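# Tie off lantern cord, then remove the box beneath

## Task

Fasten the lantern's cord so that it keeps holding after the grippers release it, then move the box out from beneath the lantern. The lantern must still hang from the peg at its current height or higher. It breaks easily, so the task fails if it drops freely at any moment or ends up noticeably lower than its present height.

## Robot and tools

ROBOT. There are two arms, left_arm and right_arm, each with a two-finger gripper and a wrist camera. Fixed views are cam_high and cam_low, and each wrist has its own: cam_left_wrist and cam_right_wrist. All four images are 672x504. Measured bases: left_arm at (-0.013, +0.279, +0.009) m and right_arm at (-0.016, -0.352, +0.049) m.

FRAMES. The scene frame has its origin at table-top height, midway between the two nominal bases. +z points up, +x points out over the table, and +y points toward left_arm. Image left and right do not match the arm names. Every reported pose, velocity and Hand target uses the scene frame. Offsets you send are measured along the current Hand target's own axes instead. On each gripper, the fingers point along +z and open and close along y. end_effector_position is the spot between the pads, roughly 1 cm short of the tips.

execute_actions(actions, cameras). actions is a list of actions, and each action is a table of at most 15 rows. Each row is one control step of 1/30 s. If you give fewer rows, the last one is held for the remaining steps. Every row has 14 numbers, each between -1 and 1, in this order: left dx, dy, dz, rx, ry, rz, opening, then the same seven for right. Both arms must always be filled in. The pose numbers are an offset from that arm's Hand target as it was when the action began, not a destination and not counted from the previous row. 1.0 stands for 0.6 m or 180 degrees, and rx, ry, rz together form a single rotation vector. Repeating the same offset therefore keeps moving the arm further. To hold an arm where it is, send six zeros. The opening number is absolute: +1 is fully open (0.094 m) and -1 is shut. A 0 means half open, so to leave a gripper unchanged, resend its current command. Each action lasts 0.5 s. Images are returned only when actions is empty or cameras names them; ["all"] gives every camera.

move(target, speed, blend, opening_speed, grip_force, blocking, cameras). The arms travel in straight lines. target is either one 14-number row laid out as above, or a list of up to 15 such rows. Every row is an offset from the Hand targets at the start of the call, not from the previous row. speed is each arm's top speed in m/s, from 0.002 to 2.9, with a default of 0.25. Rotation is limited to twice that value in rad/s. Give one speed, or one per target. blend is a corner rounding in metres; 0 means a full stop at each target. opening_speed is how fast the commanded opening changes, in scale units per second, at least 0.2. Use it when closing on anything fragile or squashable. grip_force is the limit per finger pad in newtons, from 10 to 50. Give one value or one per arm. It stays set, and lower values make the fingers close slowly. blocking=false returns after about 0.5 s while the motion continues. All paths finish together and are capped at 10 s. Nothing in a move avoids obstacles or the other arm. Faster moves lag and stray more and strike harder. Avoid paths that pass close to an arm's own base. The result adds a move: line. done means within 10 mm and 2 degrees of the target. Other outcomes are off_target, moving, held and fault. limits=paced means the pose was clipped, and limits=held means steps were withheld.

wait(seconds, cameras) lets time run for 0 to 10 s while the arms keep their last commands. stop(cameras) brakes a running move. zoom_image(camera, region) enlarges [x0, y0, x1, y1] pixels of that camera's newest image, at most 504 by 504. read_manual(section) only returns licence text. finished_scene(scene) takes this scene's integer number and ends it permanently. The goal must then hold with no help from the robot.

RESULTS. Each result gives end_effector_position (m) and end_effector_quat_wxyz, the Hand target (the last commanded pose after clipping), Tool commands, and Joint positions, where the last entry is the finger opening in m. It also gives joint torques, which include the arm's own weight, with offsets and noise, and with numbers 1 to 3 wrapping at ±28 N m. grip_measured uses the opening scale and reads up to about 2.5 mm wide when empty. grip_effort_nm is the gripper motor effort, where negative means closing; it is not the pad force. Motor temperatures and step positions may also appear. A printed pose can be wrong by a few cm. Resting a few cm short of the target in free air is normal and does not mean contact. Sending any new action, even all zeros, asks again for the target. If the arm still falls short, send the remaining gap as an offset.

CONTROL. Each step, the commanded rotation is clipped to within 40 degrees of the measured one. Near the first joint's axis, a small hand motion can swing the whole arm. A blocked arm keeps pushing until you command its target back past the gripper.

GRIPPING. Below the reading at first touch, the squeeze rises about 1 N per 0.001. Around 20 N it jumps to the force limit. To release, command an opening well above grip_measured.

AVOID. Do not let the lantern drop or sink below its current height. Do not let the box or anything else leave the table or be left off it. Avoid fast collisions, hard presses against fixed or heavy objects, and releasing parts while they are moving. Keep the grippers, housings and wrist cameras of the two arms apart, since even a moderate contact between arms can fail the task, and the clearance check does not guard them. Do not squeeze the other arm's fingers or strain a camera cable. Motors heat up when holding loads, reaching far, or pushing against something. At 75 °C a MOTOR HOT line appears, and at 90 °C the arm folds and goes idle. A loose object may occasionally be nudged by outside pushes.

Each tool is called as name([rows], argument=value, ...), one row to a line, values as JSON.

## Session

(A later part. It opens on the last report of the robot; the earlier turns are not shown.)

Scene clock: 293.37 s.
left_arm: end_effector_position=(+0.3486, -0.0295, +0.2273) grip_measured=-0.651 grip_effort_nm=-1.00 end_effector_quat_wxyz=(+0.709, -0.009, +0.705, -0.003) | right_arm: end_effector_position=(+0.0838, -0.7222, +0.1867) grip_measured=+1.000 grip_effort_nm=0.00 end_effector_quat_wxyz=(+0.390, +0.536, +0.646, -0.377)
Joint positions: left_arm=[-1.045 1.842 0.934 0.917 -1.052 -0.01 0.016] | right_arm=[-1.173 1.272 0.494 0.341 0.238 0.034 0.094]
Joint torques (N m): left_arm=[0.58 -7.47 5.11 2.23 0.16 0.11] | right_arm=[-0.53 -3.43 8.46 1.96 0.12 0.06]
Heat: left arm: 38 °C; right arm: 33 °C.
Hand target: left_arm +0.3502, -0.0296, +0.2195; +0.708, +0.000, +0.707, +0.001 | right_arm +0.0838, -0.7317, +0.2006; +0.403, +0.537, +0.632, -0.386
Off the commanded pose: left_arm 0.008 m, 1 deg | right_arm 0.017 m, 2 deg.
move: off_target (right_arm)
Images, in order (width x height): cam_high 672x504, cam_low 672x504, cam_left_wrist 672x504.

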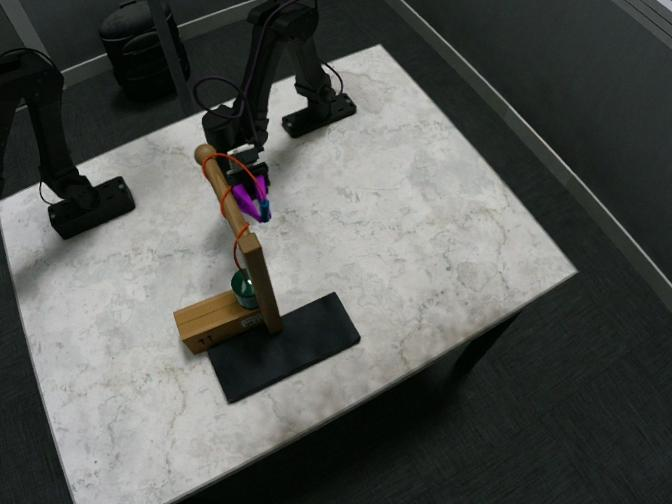

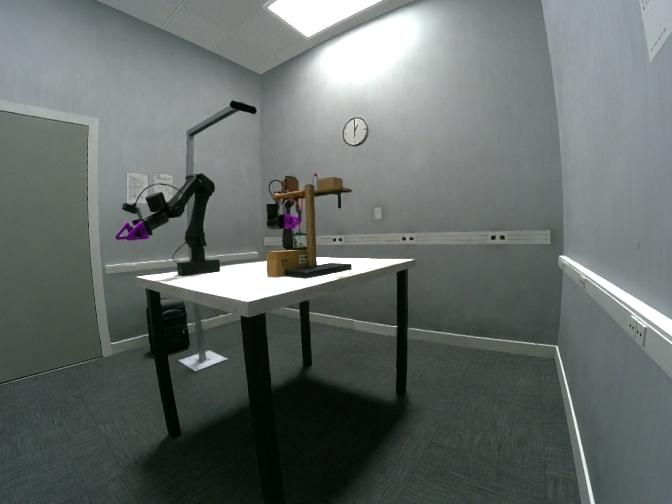

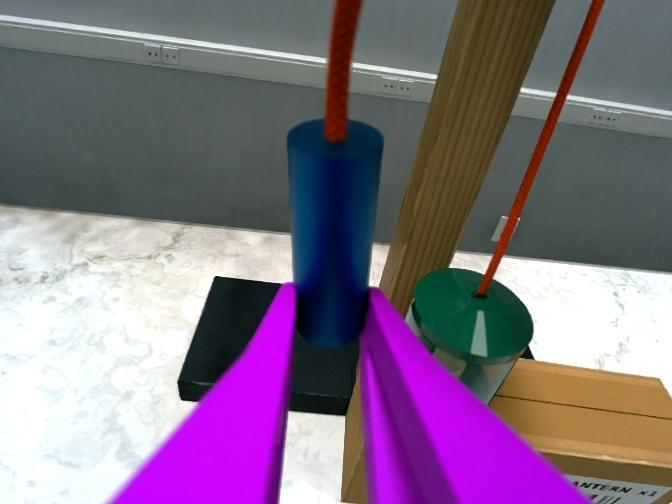

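move(target=[0.06,0.0,0.05,0,0,0,-0.8,0,0,0,0,0,0,1], speed=0.08, cameras=["cam_high","cam_left_wrist","cam_low"])

zoom_image(camera="cam_high", region=[150, 110, 390, 370])

zoom_image(camera="cam_low", region=[260, 160, 380, 290])

Scene clock: 305.60 s.
left_arm: end_effector_position=(+0.3771, -0.0247, +0.1805) grip_measured=-0.651 grip_effort_nm=-1.00 end_effector_quat_wxyz=(+0.703, -0.001, +0.711, +0.007) | right_arm: end_effector_position=(+0.0838, -0.7222, +0.1867) grip_measured=+1.000 grip_effort_nm=0.00 end_effector_quat_wxyz=(+0.390, +0.536, +0.646, -0.377)
Joint positions: left_arm=[-0.973 1.993 0.934 1.037 -0.983 -0.009 0.016] | right_arm=[-1.173 1.272 0.494 0.341 0.238 0.034 0.094]
Joint torques (N m): left_arm=[0.23 -8.5 6.82 2.3 0.13 0.12] | right_arm=[-0.51 -3.41 8.44 1.96 0.13 0.06]
Heat: left arm: 38 °C; right arm: 33 °C.
Hand target: left_arm +0.3803, -0.0295, +0.1836; +0.708, +0.000, +0.707, +0.001 | right_arm +0.0838, -0.7317, +0.2006; +0.403, +0.537, +0.632, -0.386
Off the commanded pose: left_arm 0.007 m, 1 deg | right_arm 0.017 m, 2 deg.
move: off_target (right_arm)
Images, in order (width x height): cam_high 672x504, cam_low 672x504, cam_left_wrist 672x504.

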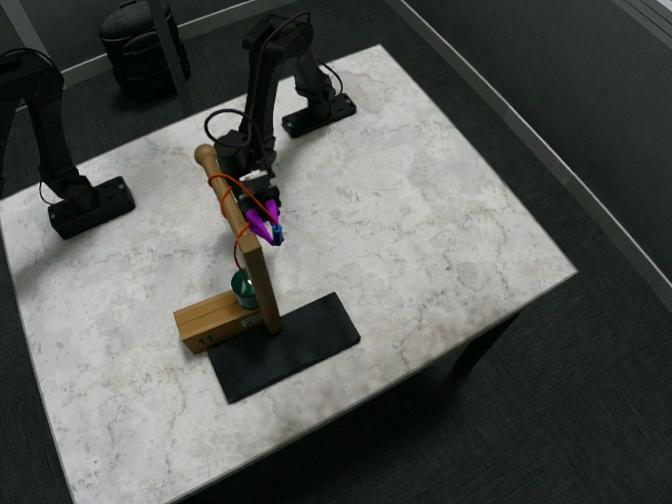

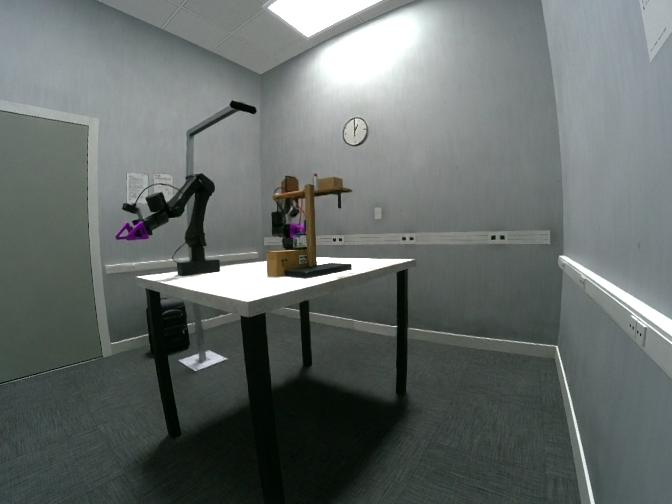

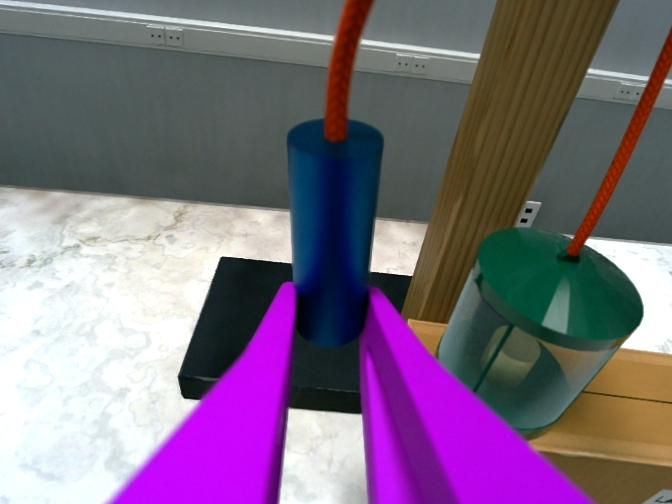

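Scaled by 1.938 from the camera's 672x504 image, which has a finer 960x720 frame.

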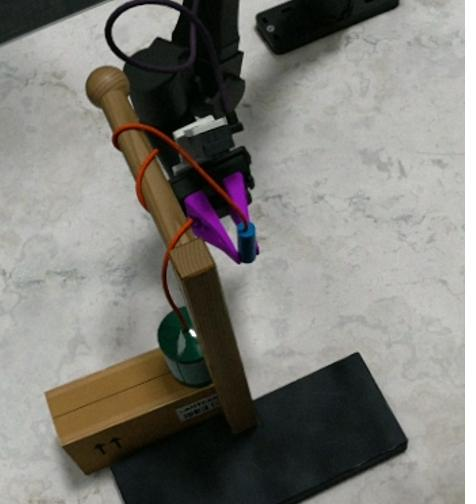

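Scaled by 3.877 from the camera's 672x504 image, which has a finer 960x720 frame.

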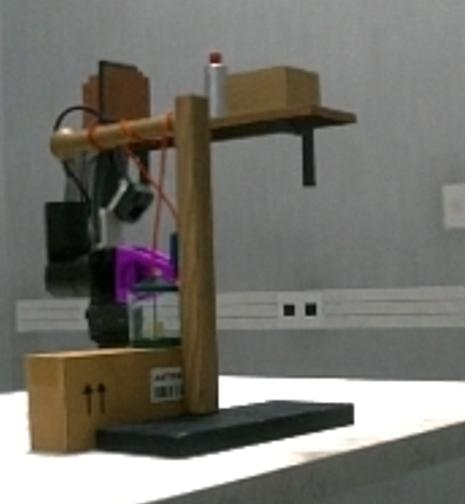

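move(target=[0.07,0.01,0.015,0,0,0,-0.8,0,0,0,0,0,0,1], speed=0.06, cameras=["cam_high","cam_left_wrist","cam_low"])

zoom_image(camera="cam_high", region=[150, 110, 390, 370])

zoom_image(camera="cam_low", region=[260, 160, 380, 290])

Scene clock: 316.50 s.
left_arm: end_effector_position=(+0.3878, -0.0240, +0.1476) grip_measured=-0.651 grip_effort_nm=-1.00 end_effector_quat_wxyz=(+0.708, -0.005, +0.706, +0.001) | right_arm: end_effector_position=(+0.0838, -0.7222, +0.1867) grip_measured=+1.000 grip_effort_nm=0.00 end_effector_quat_wxyz=(+0.390, +0.536, +0.646, -0.377)
Joint positions: left_arm=[-0.947 2.123 0.934 1.192 -0.954 -0.003 0.016] | right_arm=[-1.173 1.272 0.494 0.341 0.238 0.034 0.094]
Joint torques (N m): left_arm=[0.55 -8.79 4.51 2.32 0.14 0.07] | right_arm=[-0.51 -3.43 8.47 1.96 0.13 0.07]
Heat: left arm: 40 °C; right arm: 33 °C.
Hand target: left_arm +0.3893, -0.0235, +0.1417; +0.708, +0.000, +0.707, +0.001 | right_arm +0.0838, -0.7317, +0.2006; +0.403, +0.537, +0.632, -0.386
Off the commanded pose: left_arm 0.006 m, 1 deg | right_arm 0.017 m, 2 deg.
move: off_target (right_arm)
Images, in order (width x height): cam_high 672x504, cam_low 672x504, cam_left_wrist 672x504.

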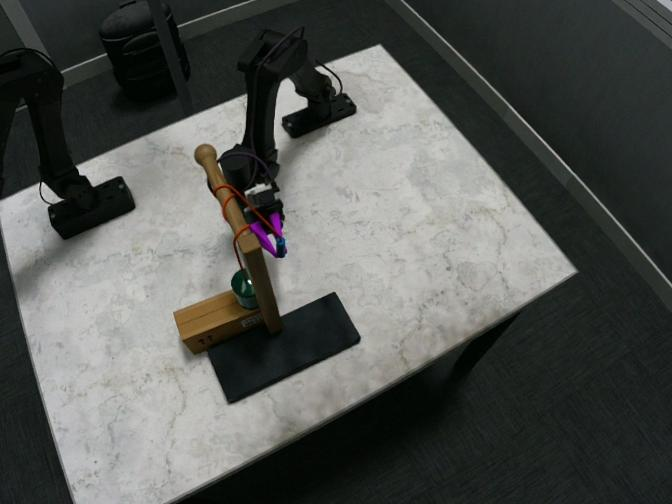

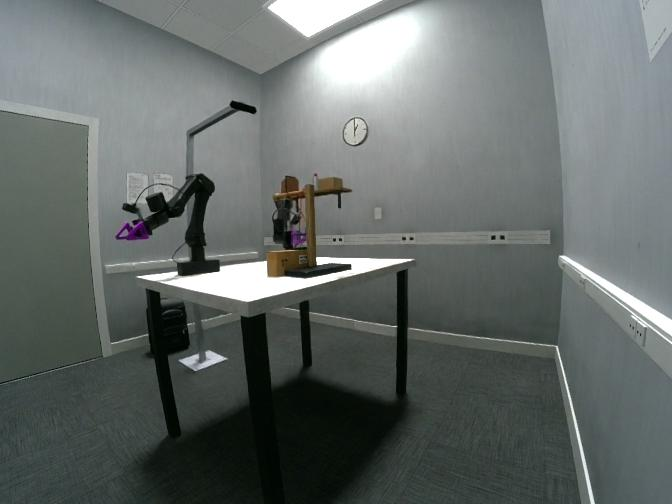

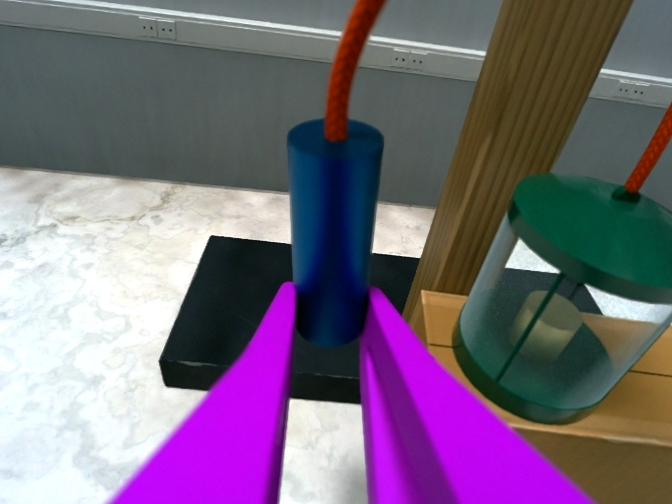

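Scaled by 1.938 from the camera's 672x504 image, which has a finer 960x720 frame.

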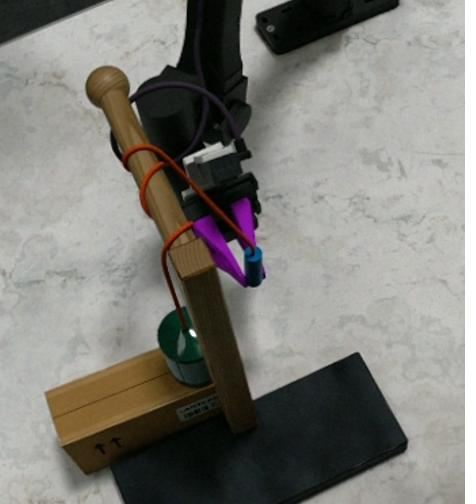

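Scaled by 3.877 from the camera's 672x504 image, which has a finer 960x720 frame.

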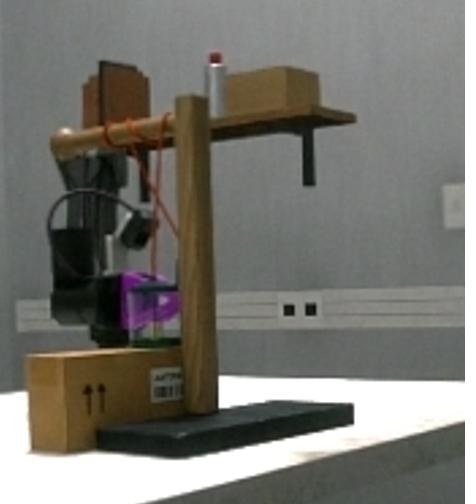

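move([
  [-0.072,-0.011,-0.082,0,0,0,-0.8,0,0,0,0,0,0,1],
  [-0.063,-0.178,-0.092,0,0,0.25,-0.8,0,0,0,0,0,0,1],
  [-0.167,-0.294,-0.092,0,0,0.25,-0.8,0,0,0,0,0,0,1],
], speed=0.15, blend=0.02, cameras=["cam_high","cam_left_wrist","cam_low"])

zoom_image(camera="cam_high", region=[150, 110, 390, 370])

zoom_image(camera="cam_low", region=[260, 160, 380, 290])

Scene clock: 338.20 s.
left_arm: end_effector_position=(+0.3350, -0.1896, +0.2461) grip_measured=-0.651 grip_effort_nm=-1.00 end_effector_quat_wxyz=(+0.653, +0.260, +0.655, +0.277) | right_arm: end_effector_position=(+0.0838, -0.7222, +0.1867) grip_measured=+1.000 grip_effort_nm=0.00 end_effector_quat_wxyz=(+0.390, +0.536, +0.646, -0.377)
Joint positions: left_arm=[-1.233 2.286 1.709 0.598 -1.254 0.799 0.016] | right_arm=[-1.173 1.272 0.494 0.341 0.238 0.034 0.094]
Joint torques (N m): left_arm=[-0.64 -11.38 9.14 1.71 0.2 -0.04] | right_arm=[-0.51 -3.43 8.44 1.96 0.13 0.06]
Motor temperatures (°C): left_arm=[22 32 38 41 22 23 26] | right_arm=[23 27 30 34 21 21 25]
Heat: left arm: 41 °C; right arm: 34 °C.
Hand target: left_arm +0.3342, -0.2000, +0.2419; +0.654, +0.270, +0.653, +0.271 | right_arm +0.0838, -0.7317, +0.2006; +0.403, +0.537, +0.632, -0.386
Off the commanded pose: left_arm 0.011 m, 1 deg | right_arm 0.017 m, 2 deg.
move: off_target (left_arm, right_arm)
Images, in order (width x height): cam_high 672x504, cam_low 672x504, cam_left_wrist 672x504.

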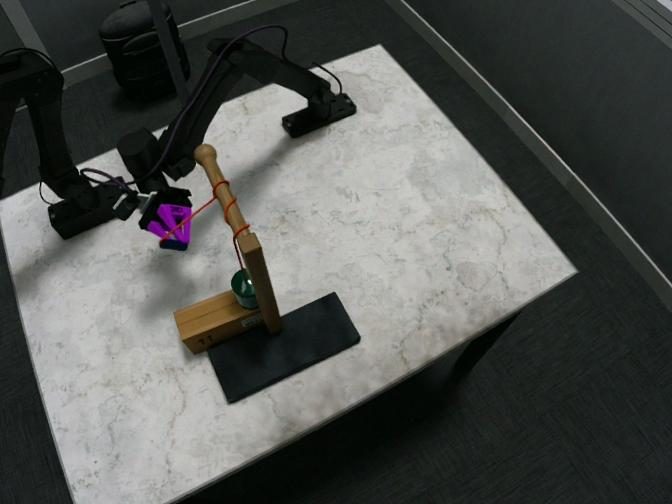

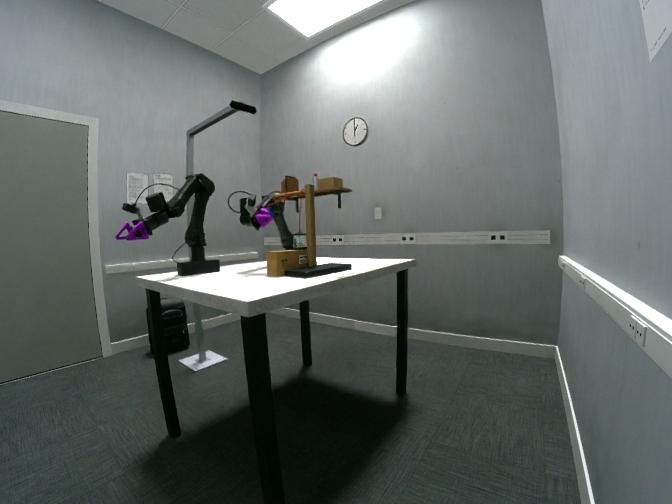

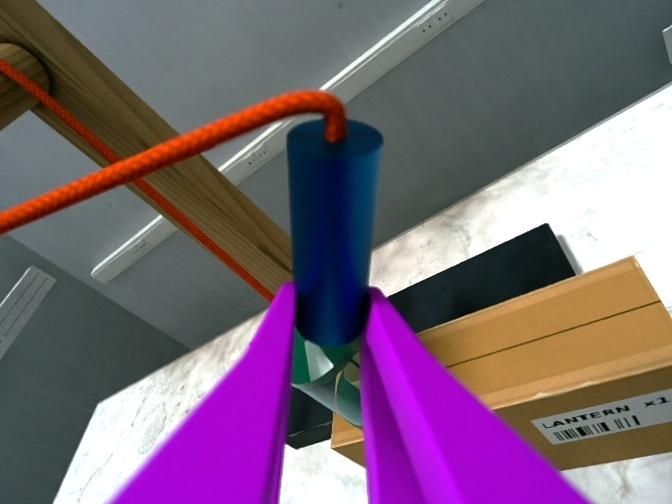

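Scaled by 1.938 from the camera's 672x504 image, which has a finer 960x720 frame.

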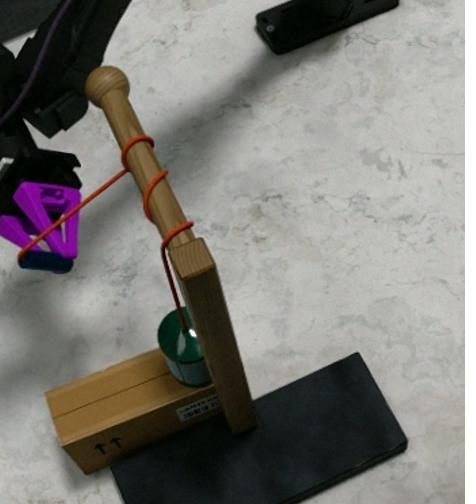

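Scaled by 3.877 from the camera's 672x504 image, which has a finer 960x720 frame.

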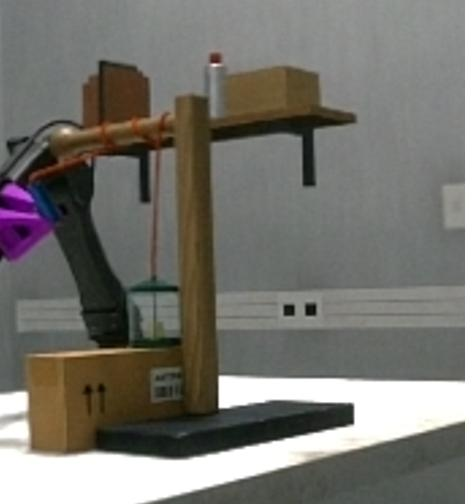

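move([
  [-0.139,0.174,0,0,0,0,-0.8,0,0,0,0,0,0,1],
  [-0.151,0.339,0,0,0,-0.42,-0.8,0,0,0,0,0,0,1],
  [-0.045,0.422,0,0,0,-0.78,-0.8,0,0,0,0,0,0,1],
  [0.114,0.322,0,0,0,-0.83,-0.8,0,0,0,0,0,0,1],
], speed=[0.12,0.2,0.2,0.15], blend=0.025, cameras=["cam_high","cam_left_wrist","cam_low"])

zoom_image(camera="cam_high", region=[150, 110, 390, 370])

zoom_image(camera="cam_low", region=[260, 160, 380, 290])

Scene clock: 359.33 s.
left_arm: end_effector_position=(+0.3215, -0.0343, +0.3839) grip_measured=-0.651 grip_effort_nm=-1.00 end_effector_quat_wxyz=(-0.356, +0.545, -0.372, +0.662) | right_arm: end_effector_position=(+0.0838, -0.7222, +0.1867) grip_measured=+1.000 grip_effort_nm=0.00 end_effector_quat_wxyz=(+0.390, +0.536, +0.646, -0.377)
Joint positions: left_arm=[-1.085 1.559 1.133 0.655 -0.965 -1.86 0.016] | right_arm=[-1.173 1.272 0.494 0.341 0.238 0.034 0.094]
Joint torques (N m): left_arm=[2.65 -5.68 3.32 0.62 -0.86 0.7] | right_arm=[-0.5 -3.43 8.46 1.96 0.12 0.06]
Heat: left arm: 40 °C; right arm: 34 °C.
Hand target: left_arm +0.3339, -0.0151, +0.3301; -0.434, +0.559, -0.433, +0.559 | right_arm +0.0838, -0.7317, +0.2006; +0.403, +0.537, +0.632, -0.386
Off the commanded pose: left_arm 0.058 m, 16 deg | right_arm 0.017 m, 2 deg.
move: off_target (left_arm, right_arm)
Images, in order (width x height): cam_high 672x504, cam_low 672x504, cam_left_wrist 672x504.

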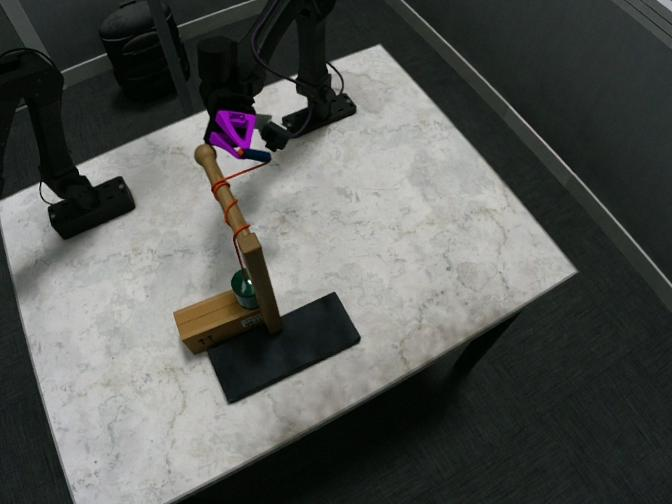

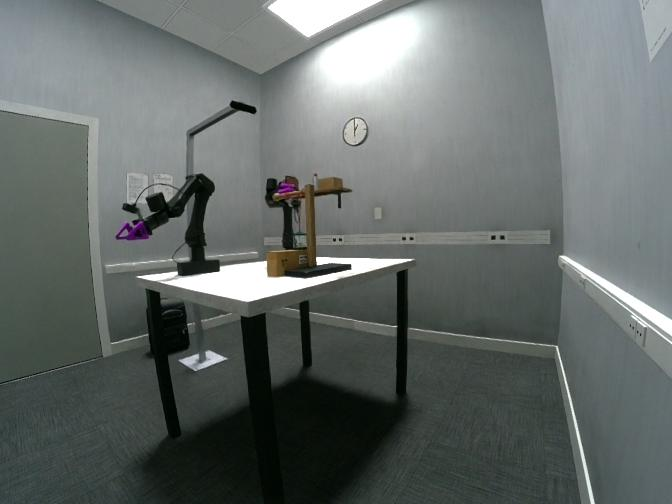

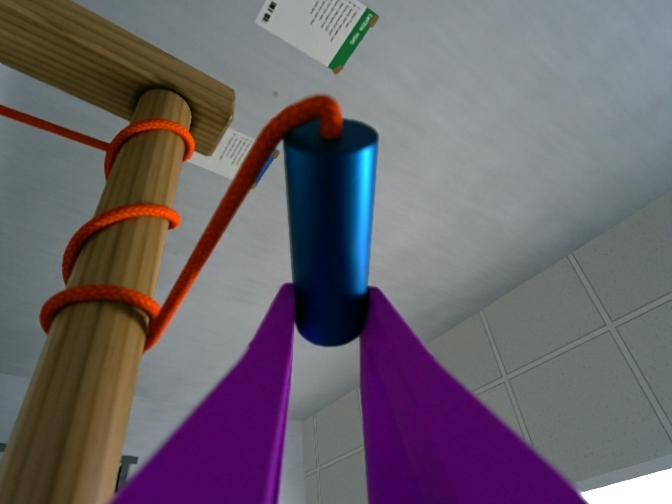

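Scaled by 1.938 from the camera's 672x504 image, which has a finer 960x720 frame.

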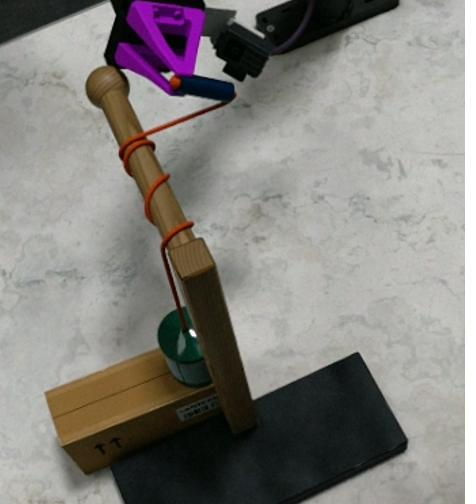

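Scaled by 3.877 from the camera's 672x504 image, which has a finer 960x720 frame.

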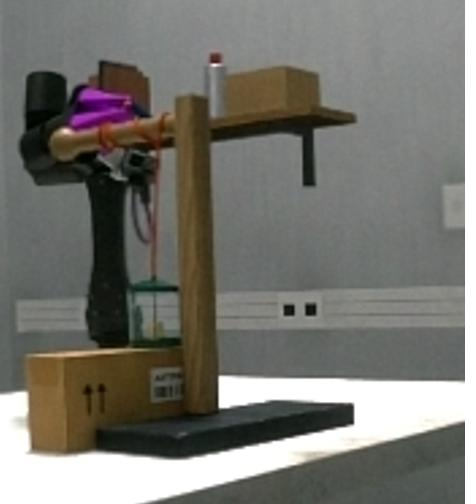

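move([
  [-0.001,-0.095,-0.005,0,0,0.1,-0.8,0,0,0,0,0,0,1],
  [-0.01,-0.01,0.005,0,0,0.56,-0.8,0,0,0,0,0,0,1],
], speed=[0.2,0.2], blend=0.02, cameras=["cam_high","cam_left_wrist","cam_low"])

zoom_image(camera="cam_high", region=[150, 110, 390, 370])

zoom_image(camera="cam_low", region=[260, 160, 380, 290])

Scene clock: 378.10 s.
left_arm: end_effector_position=(+0.3338, -0.0115, +0.3408) grip_measured=-0.652 grip_effort_nm=-1.00 end_effector_quat_wxyz=(+0.708, -0.018, +0.705, -0.034) | right_arm: end_effector_position=(+0.0838, -0.7222, +0.1867) grip_measured=+1.000 grip_effort_nm=0.00 end_effector_quat_wxyz=(+0.390, +0.536, +0.646, -0.377)
Joint positions: left_arm=[-1.048 1.55 1.102 0.458 -1.025 -0.065 0.016] | right_arm=[-1.173 1.272 0.494 0.341 0.238 0.034 0.094]
Joint torques (N m): left_arm=[0.76 -6.11 6.22 2.19 -0.16 0.06] | right_arm=[-0.51 -3.43 8.49 1.96 0.13 0.06]
Heat: left arm: 38 °C; right arm: 34 °C.
Hand target: left_arm +0.3369, -0.0076, +0.3345; +0.707, -0.023, +0.706, -0.022 | right_arm +0.0838, -0.7317, +0.2006; +0.403, +0.537, +0.632, -0.386
Off the commanded pose: left_arm 0.008 m, 1 deg | right_arm 0.017 m, 2 deg.
move: off_target (right_arm)
Images, in order (width x height): cam_high 672x504, cam_low 672x504, cam_left_wrist 672x504.

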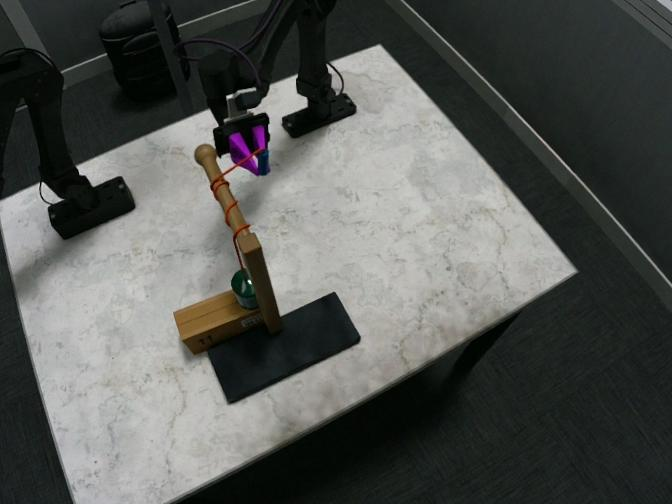

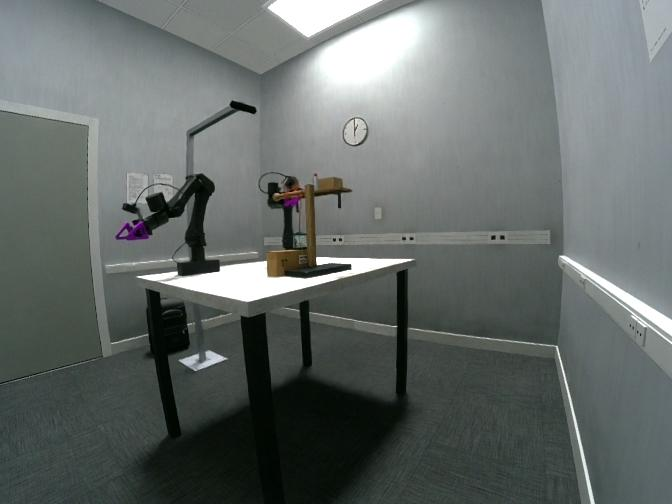

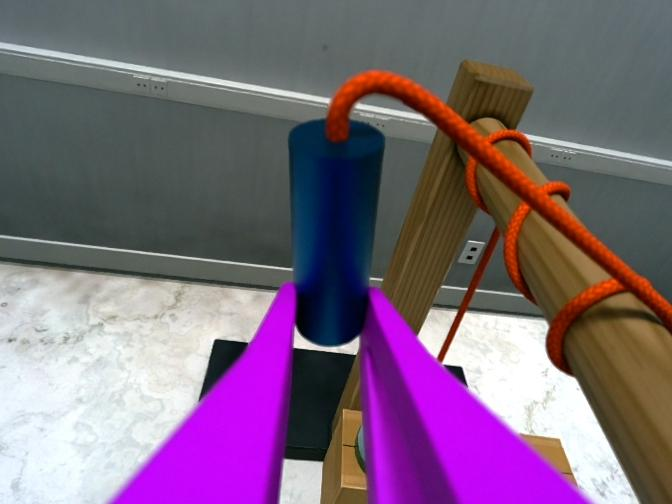

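Scaled by 1.938 from the camera's 672x504 image, which has a finer 960x720 frame.

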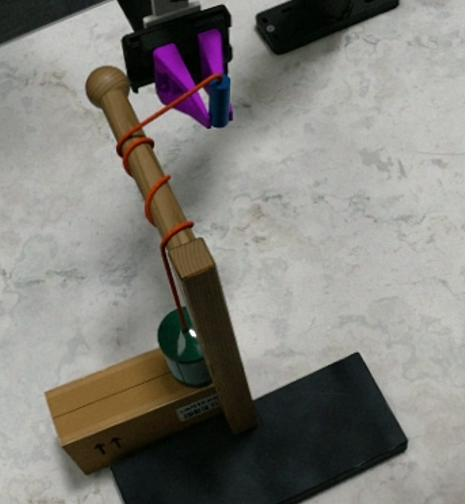

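Scaled by 3.877 from the camera's 672x504 image, which has a finer 960x720 frame.

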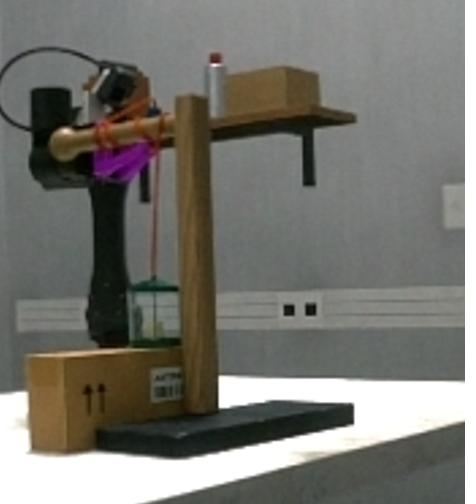

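move([
  [0.115,-0.04,0.02,0,0,0,-0.85,0,0,0,0,0,0,1],
  [0.22,-0.055,0.02,0,0,0,-0.85,0,0,0,0,0,0,1],
], speed=0.06, blend=0.01, cameras=["cam_high","cam_left_wrist","cam_low"])

zoom_image(camera="cam_high", region=[150, 110, 390, 370])

zoom_image(camera="cam_low", region=[260, 160, 380, 290])

Scene clock: 389.30 s.
left_arm: end_effector_position=(+0.3484, -0.0530, +0.2252) grip_measured=-0.652 grip_effort_nm=-1.00 end_effector_quat_wxyz=(+0.717, -0.034, +0.695, -0.046) | right_arm: end_effector_position=(+0.0838, -0.7222, +0.1867) grip_measured=+1.000 grip_effort_nm=0.00 end_effector_quat_wxyz=(+0.390, +0.536, +0.646, -0.377)
Joint positions: left_arm=[-1.071 1.922 0.993 0.993 -1.053 -0.057 0.016] | right_arm=[-1.173 1.272 0.494 0.341 0.238 0.034 0.094]
Joint torques (N m): left_arm=[0.27 -7.43 4.42 1.83 -0.13 -0.01] | right_arm=[-0.53 -3.43 8.44 1.96 0.13 0.07]
Heat: left arm: 39 °C; right arm: 34 °C.
Hand target: left_arm +0.3491, -0.0489, +0.2048; +0.707, -0.023, +0.706, -0.022 | right_arm +0.0838, -0.7317, +0.2006; +0.403, +0.537, +0.632, -0.386
Off the commanded pose: left_arm 0.021 m, 3 deg | right_arm 0.017 m, 2 deg.
move: off_target (left_arm, right_arm)
Images, in order (width x height): cam_high 672x504, cam_low 672x504, cam_left_wrist 672x504.

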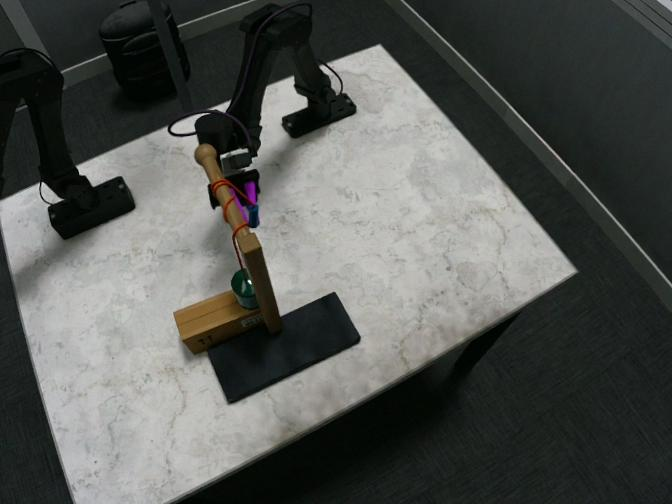

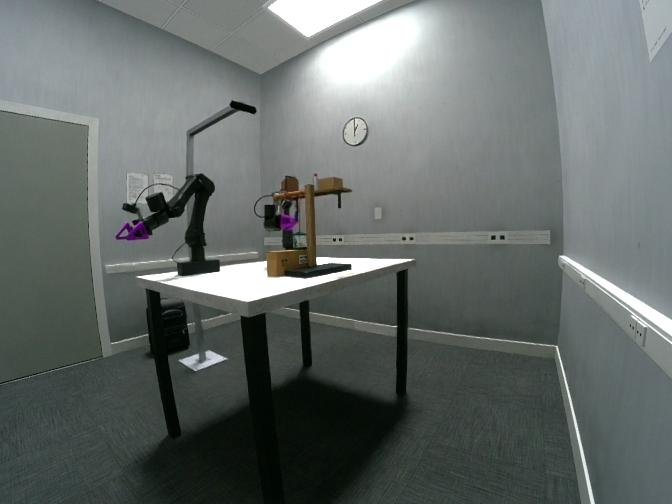

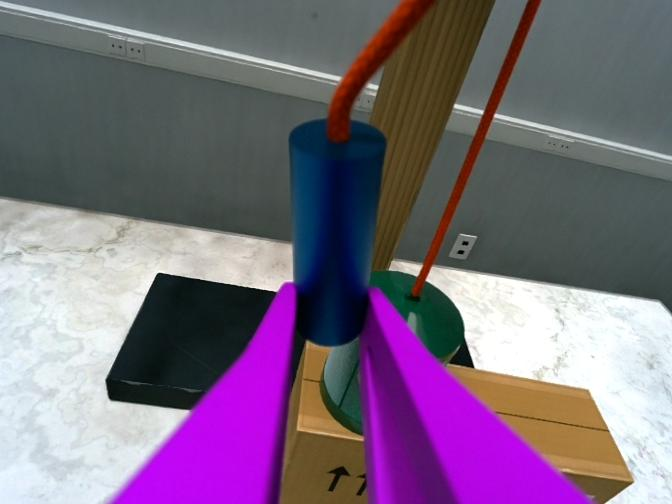

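Scaled by 1.938 from the camera's 672x504 image, which has a finer 960x720 frame.

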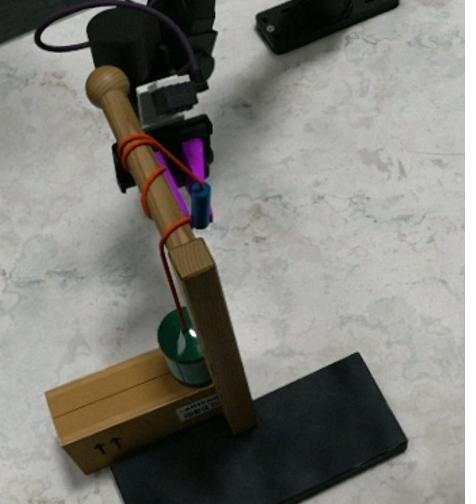

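Scaled by 3.877 from the camera's 672x504 image, which has a finer 960x720 frame.

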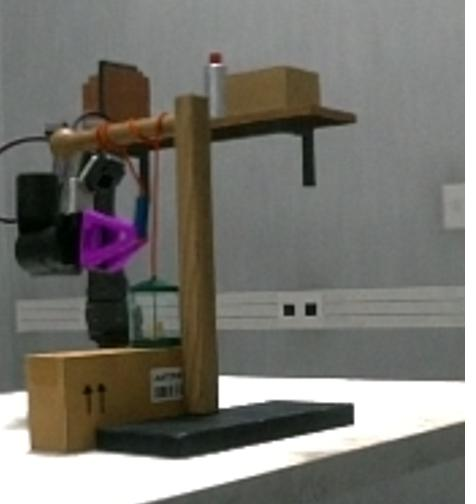

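move(target=[0.1,0.0,0.03,0,0,0,-0.85,0,0,0,0,0,0,1], speed=0.04, cameras=["cam_high","cam_left_wrist","cam_low"])

zoom_image(camera="cam_high", region=[150, 110, 390, 370])

zoom_image(camera="cam_low", region=[260, 160, 380, 290])

Scene clock: 399.37 s.
left_arm: end_effector_position=(+0.3549, -0.0695, +0.2100) grip_measured=-0.652 grip_effort_nm=-1.00 end_effector_quat_wxyz=(+0.747, -0.044, +0.653, -0.112) | right_arm: end_effector_position=(+0.0838, -0.7222, +0.1867) grip_measured=+1.000 grip_effort_nm=0.00 end_effector_quat_wxyz=(+0.390, +0.536, +0.646, -0.377)
Joint positions: left_arm=[-1.057 2.087 0.993 1.344 -0.959 -0.009 0.016] | right_arm=[-1.173 1.272 0.494 0.341 0.238 0.034 0.094]
Joint torques (N m): left_arm=[2.15 -4.92 2.78 0.66 -0.73 -0.23] | right_arm=[-0.51 -3.41 8.46 1.96 0.12 0.07]
Heat: left arm: 39 °C; right arm: 34 °C.
Hand target: left_arm +0.3673, -0.0526, +0.1449; +0.707, -0.023, +0.706, -0.022 | right_arm +0.0838, -0.7317, +0.2006; +0.403, +0.537, +0.632, -0.386
Off the commanded pose: left_arm 0.068 m, 13 deg | right_arm 0.017 m, 2 deg.
move: off_target (left_arm, right_arm)
Images, in order (width x height): cam_high 672x504, cam_low 672x504, cam_left_wrist 672x504.

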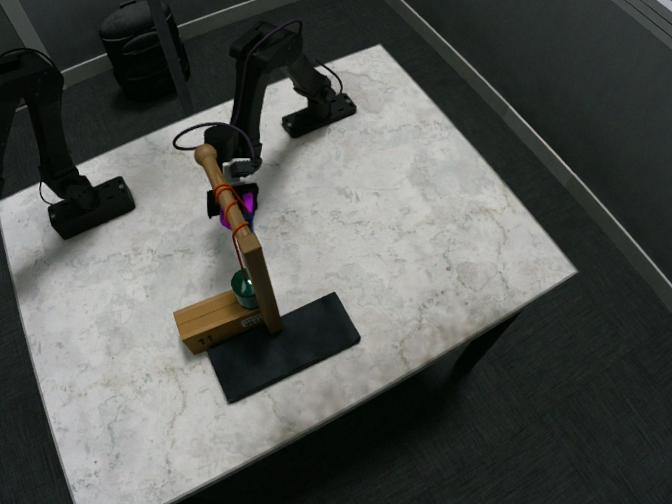

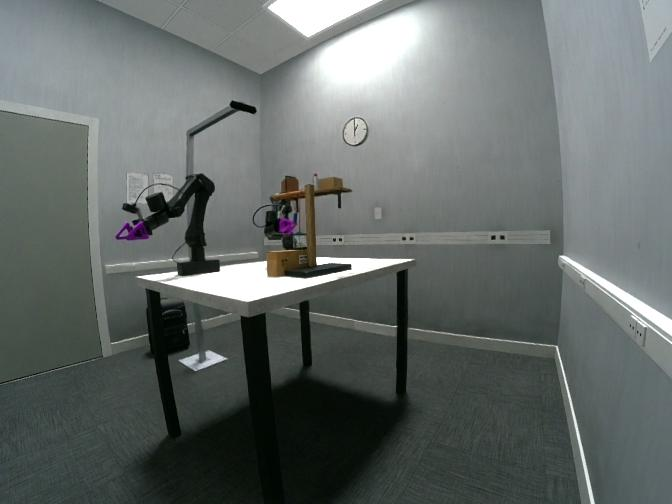

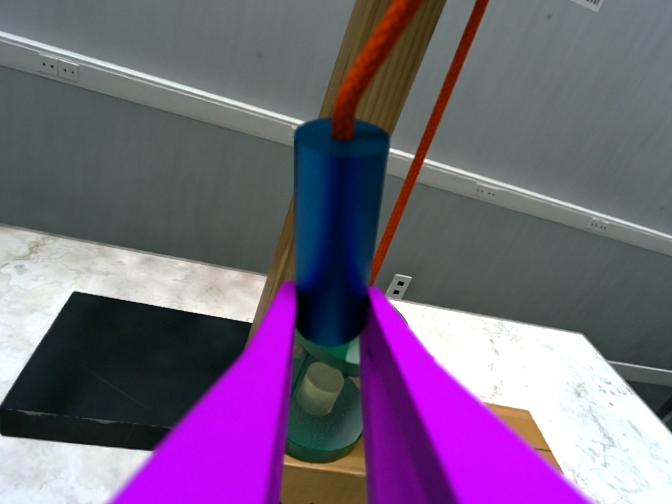

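Scaled by 1.938 from the camera's 672x504 image, which has a finer 960x720 frame.

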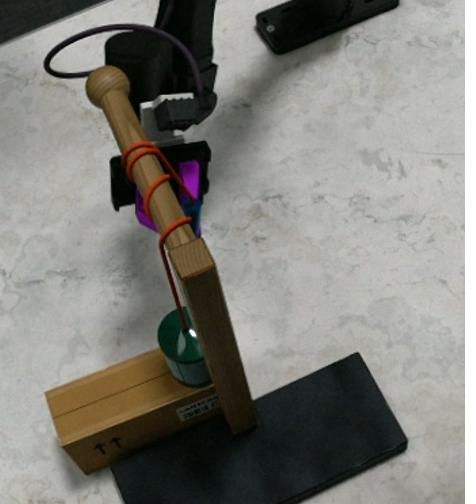

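Scaled by 3.877 from the camera's 672x504 image, which has a finer 960x720 frame.

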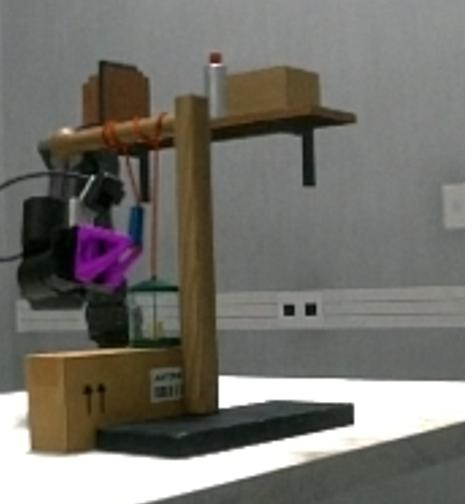

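move(target=[0.07,-0.04,-0.02,0,0,0,-0.9,0,0,0,0,0,0,1], speed=0.03, cameras=["cam_high","cam_left_wrist","cam_low"])

zoom_image(camera="cam_high", region=[150, 110, 390, 370])

zoom_image(camera="cam_low", region=[260, 160, 380, 290])

Scene clock: 408.40 s.
left_arm: end_effector_position=(+0.3531, -0.0930, +0.2013) grip_measured=-0.652 grip_effort_nm=-1.00 end_effector_quat_wxyz=(+0.758, -0.058, +0.637, -0.125) | right_arm: end_effector_position=(+0.0838, -0.7222, +0.1867) grip_measured=+1.000 grip_effort_nm=0.00 end_effector_quat_wxyz=(+0.390, +0.536, +0.646, -0.377)
Joint positions: left_arm=[-1.089 2.212 1.096 1.452 -0.988 0.031 0.016] | right_arm=[-1.173 1.272 0.494 0.341 0.238 0.034 0.094]
Joint torques (N m): left_arm=[-0.42 -2.26 0.32 0.65 -1.01 -0.36] | right_arm=[-0.53 -3.43 8.46 1.96 0.13 0.06]
Heat: left arm: 37 °C; right arm: 34 °C.
Hand target: left_arm +0.3553, -0.0792, +0.1045; +0.707, -0.023, +0.706, -0.022 | right_arm +0.0838, -0.7317, +0.2006; +0.403, +0.537, +0.632, -0.386
Off the commanded pose: left_arm 0.098 m, 16 deg | right_arm 0.017 m, 2 deg.
move: off_target (left_arm, right_arm)
Images, in order (width x height): cam_high 672x504, cam_low 672x504, cam_left_wrist 672x504.

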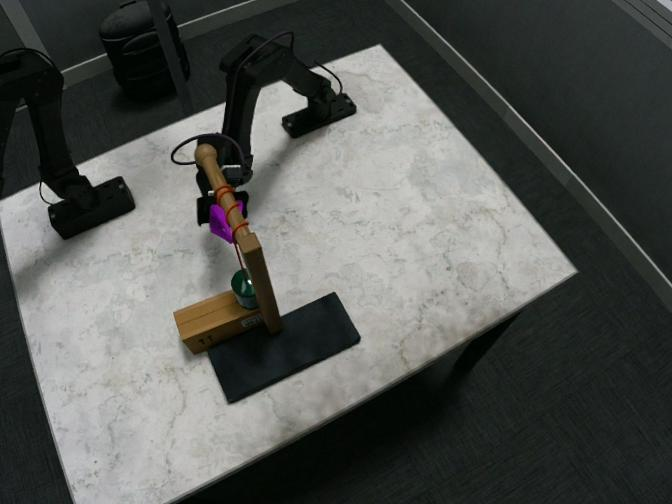

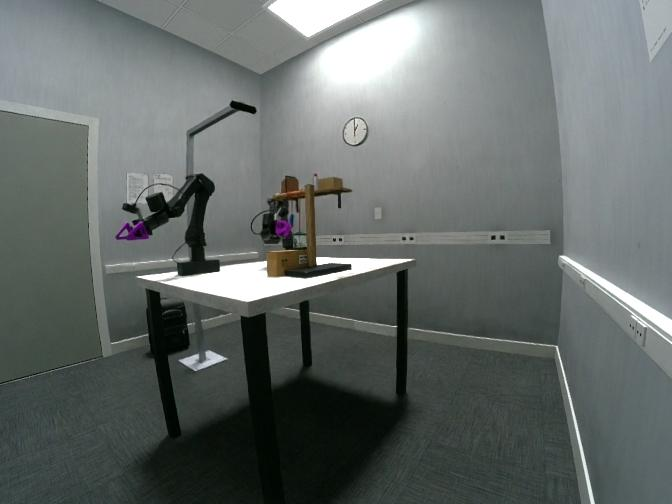

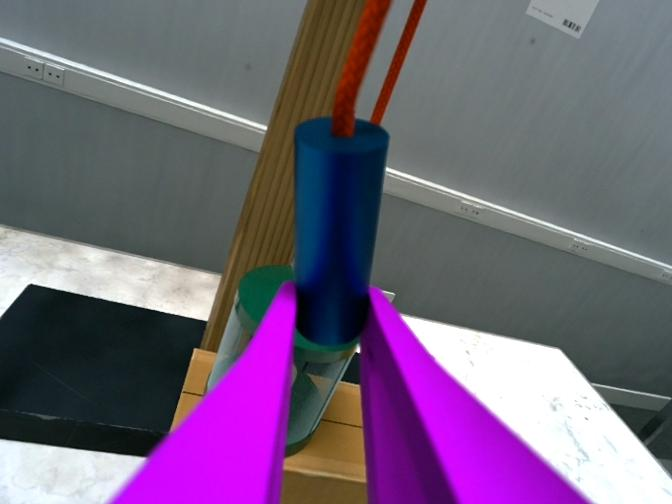

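Scaled by 1.938 from the camera's 672x504 image, which has a finer 960x720 frame.

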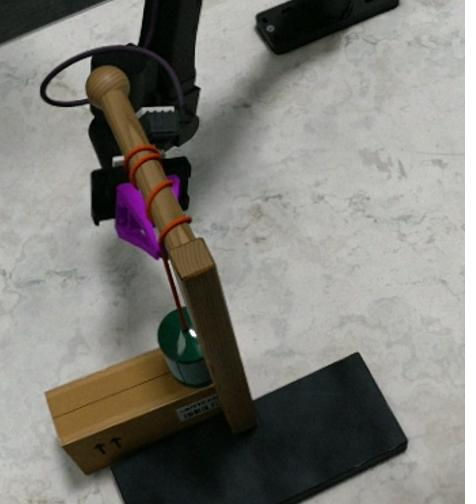

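Scaled by 3.877 from the camera's 672x504 image, which has a finer 960x720 frame.

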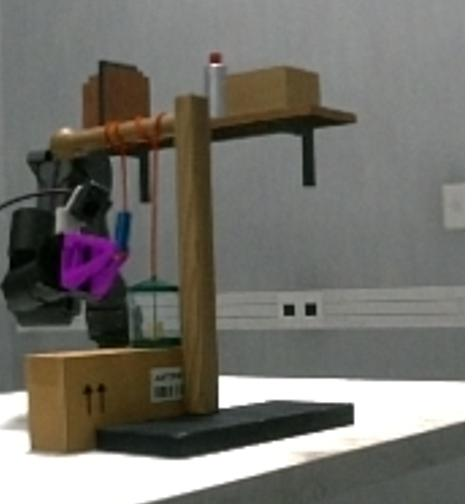

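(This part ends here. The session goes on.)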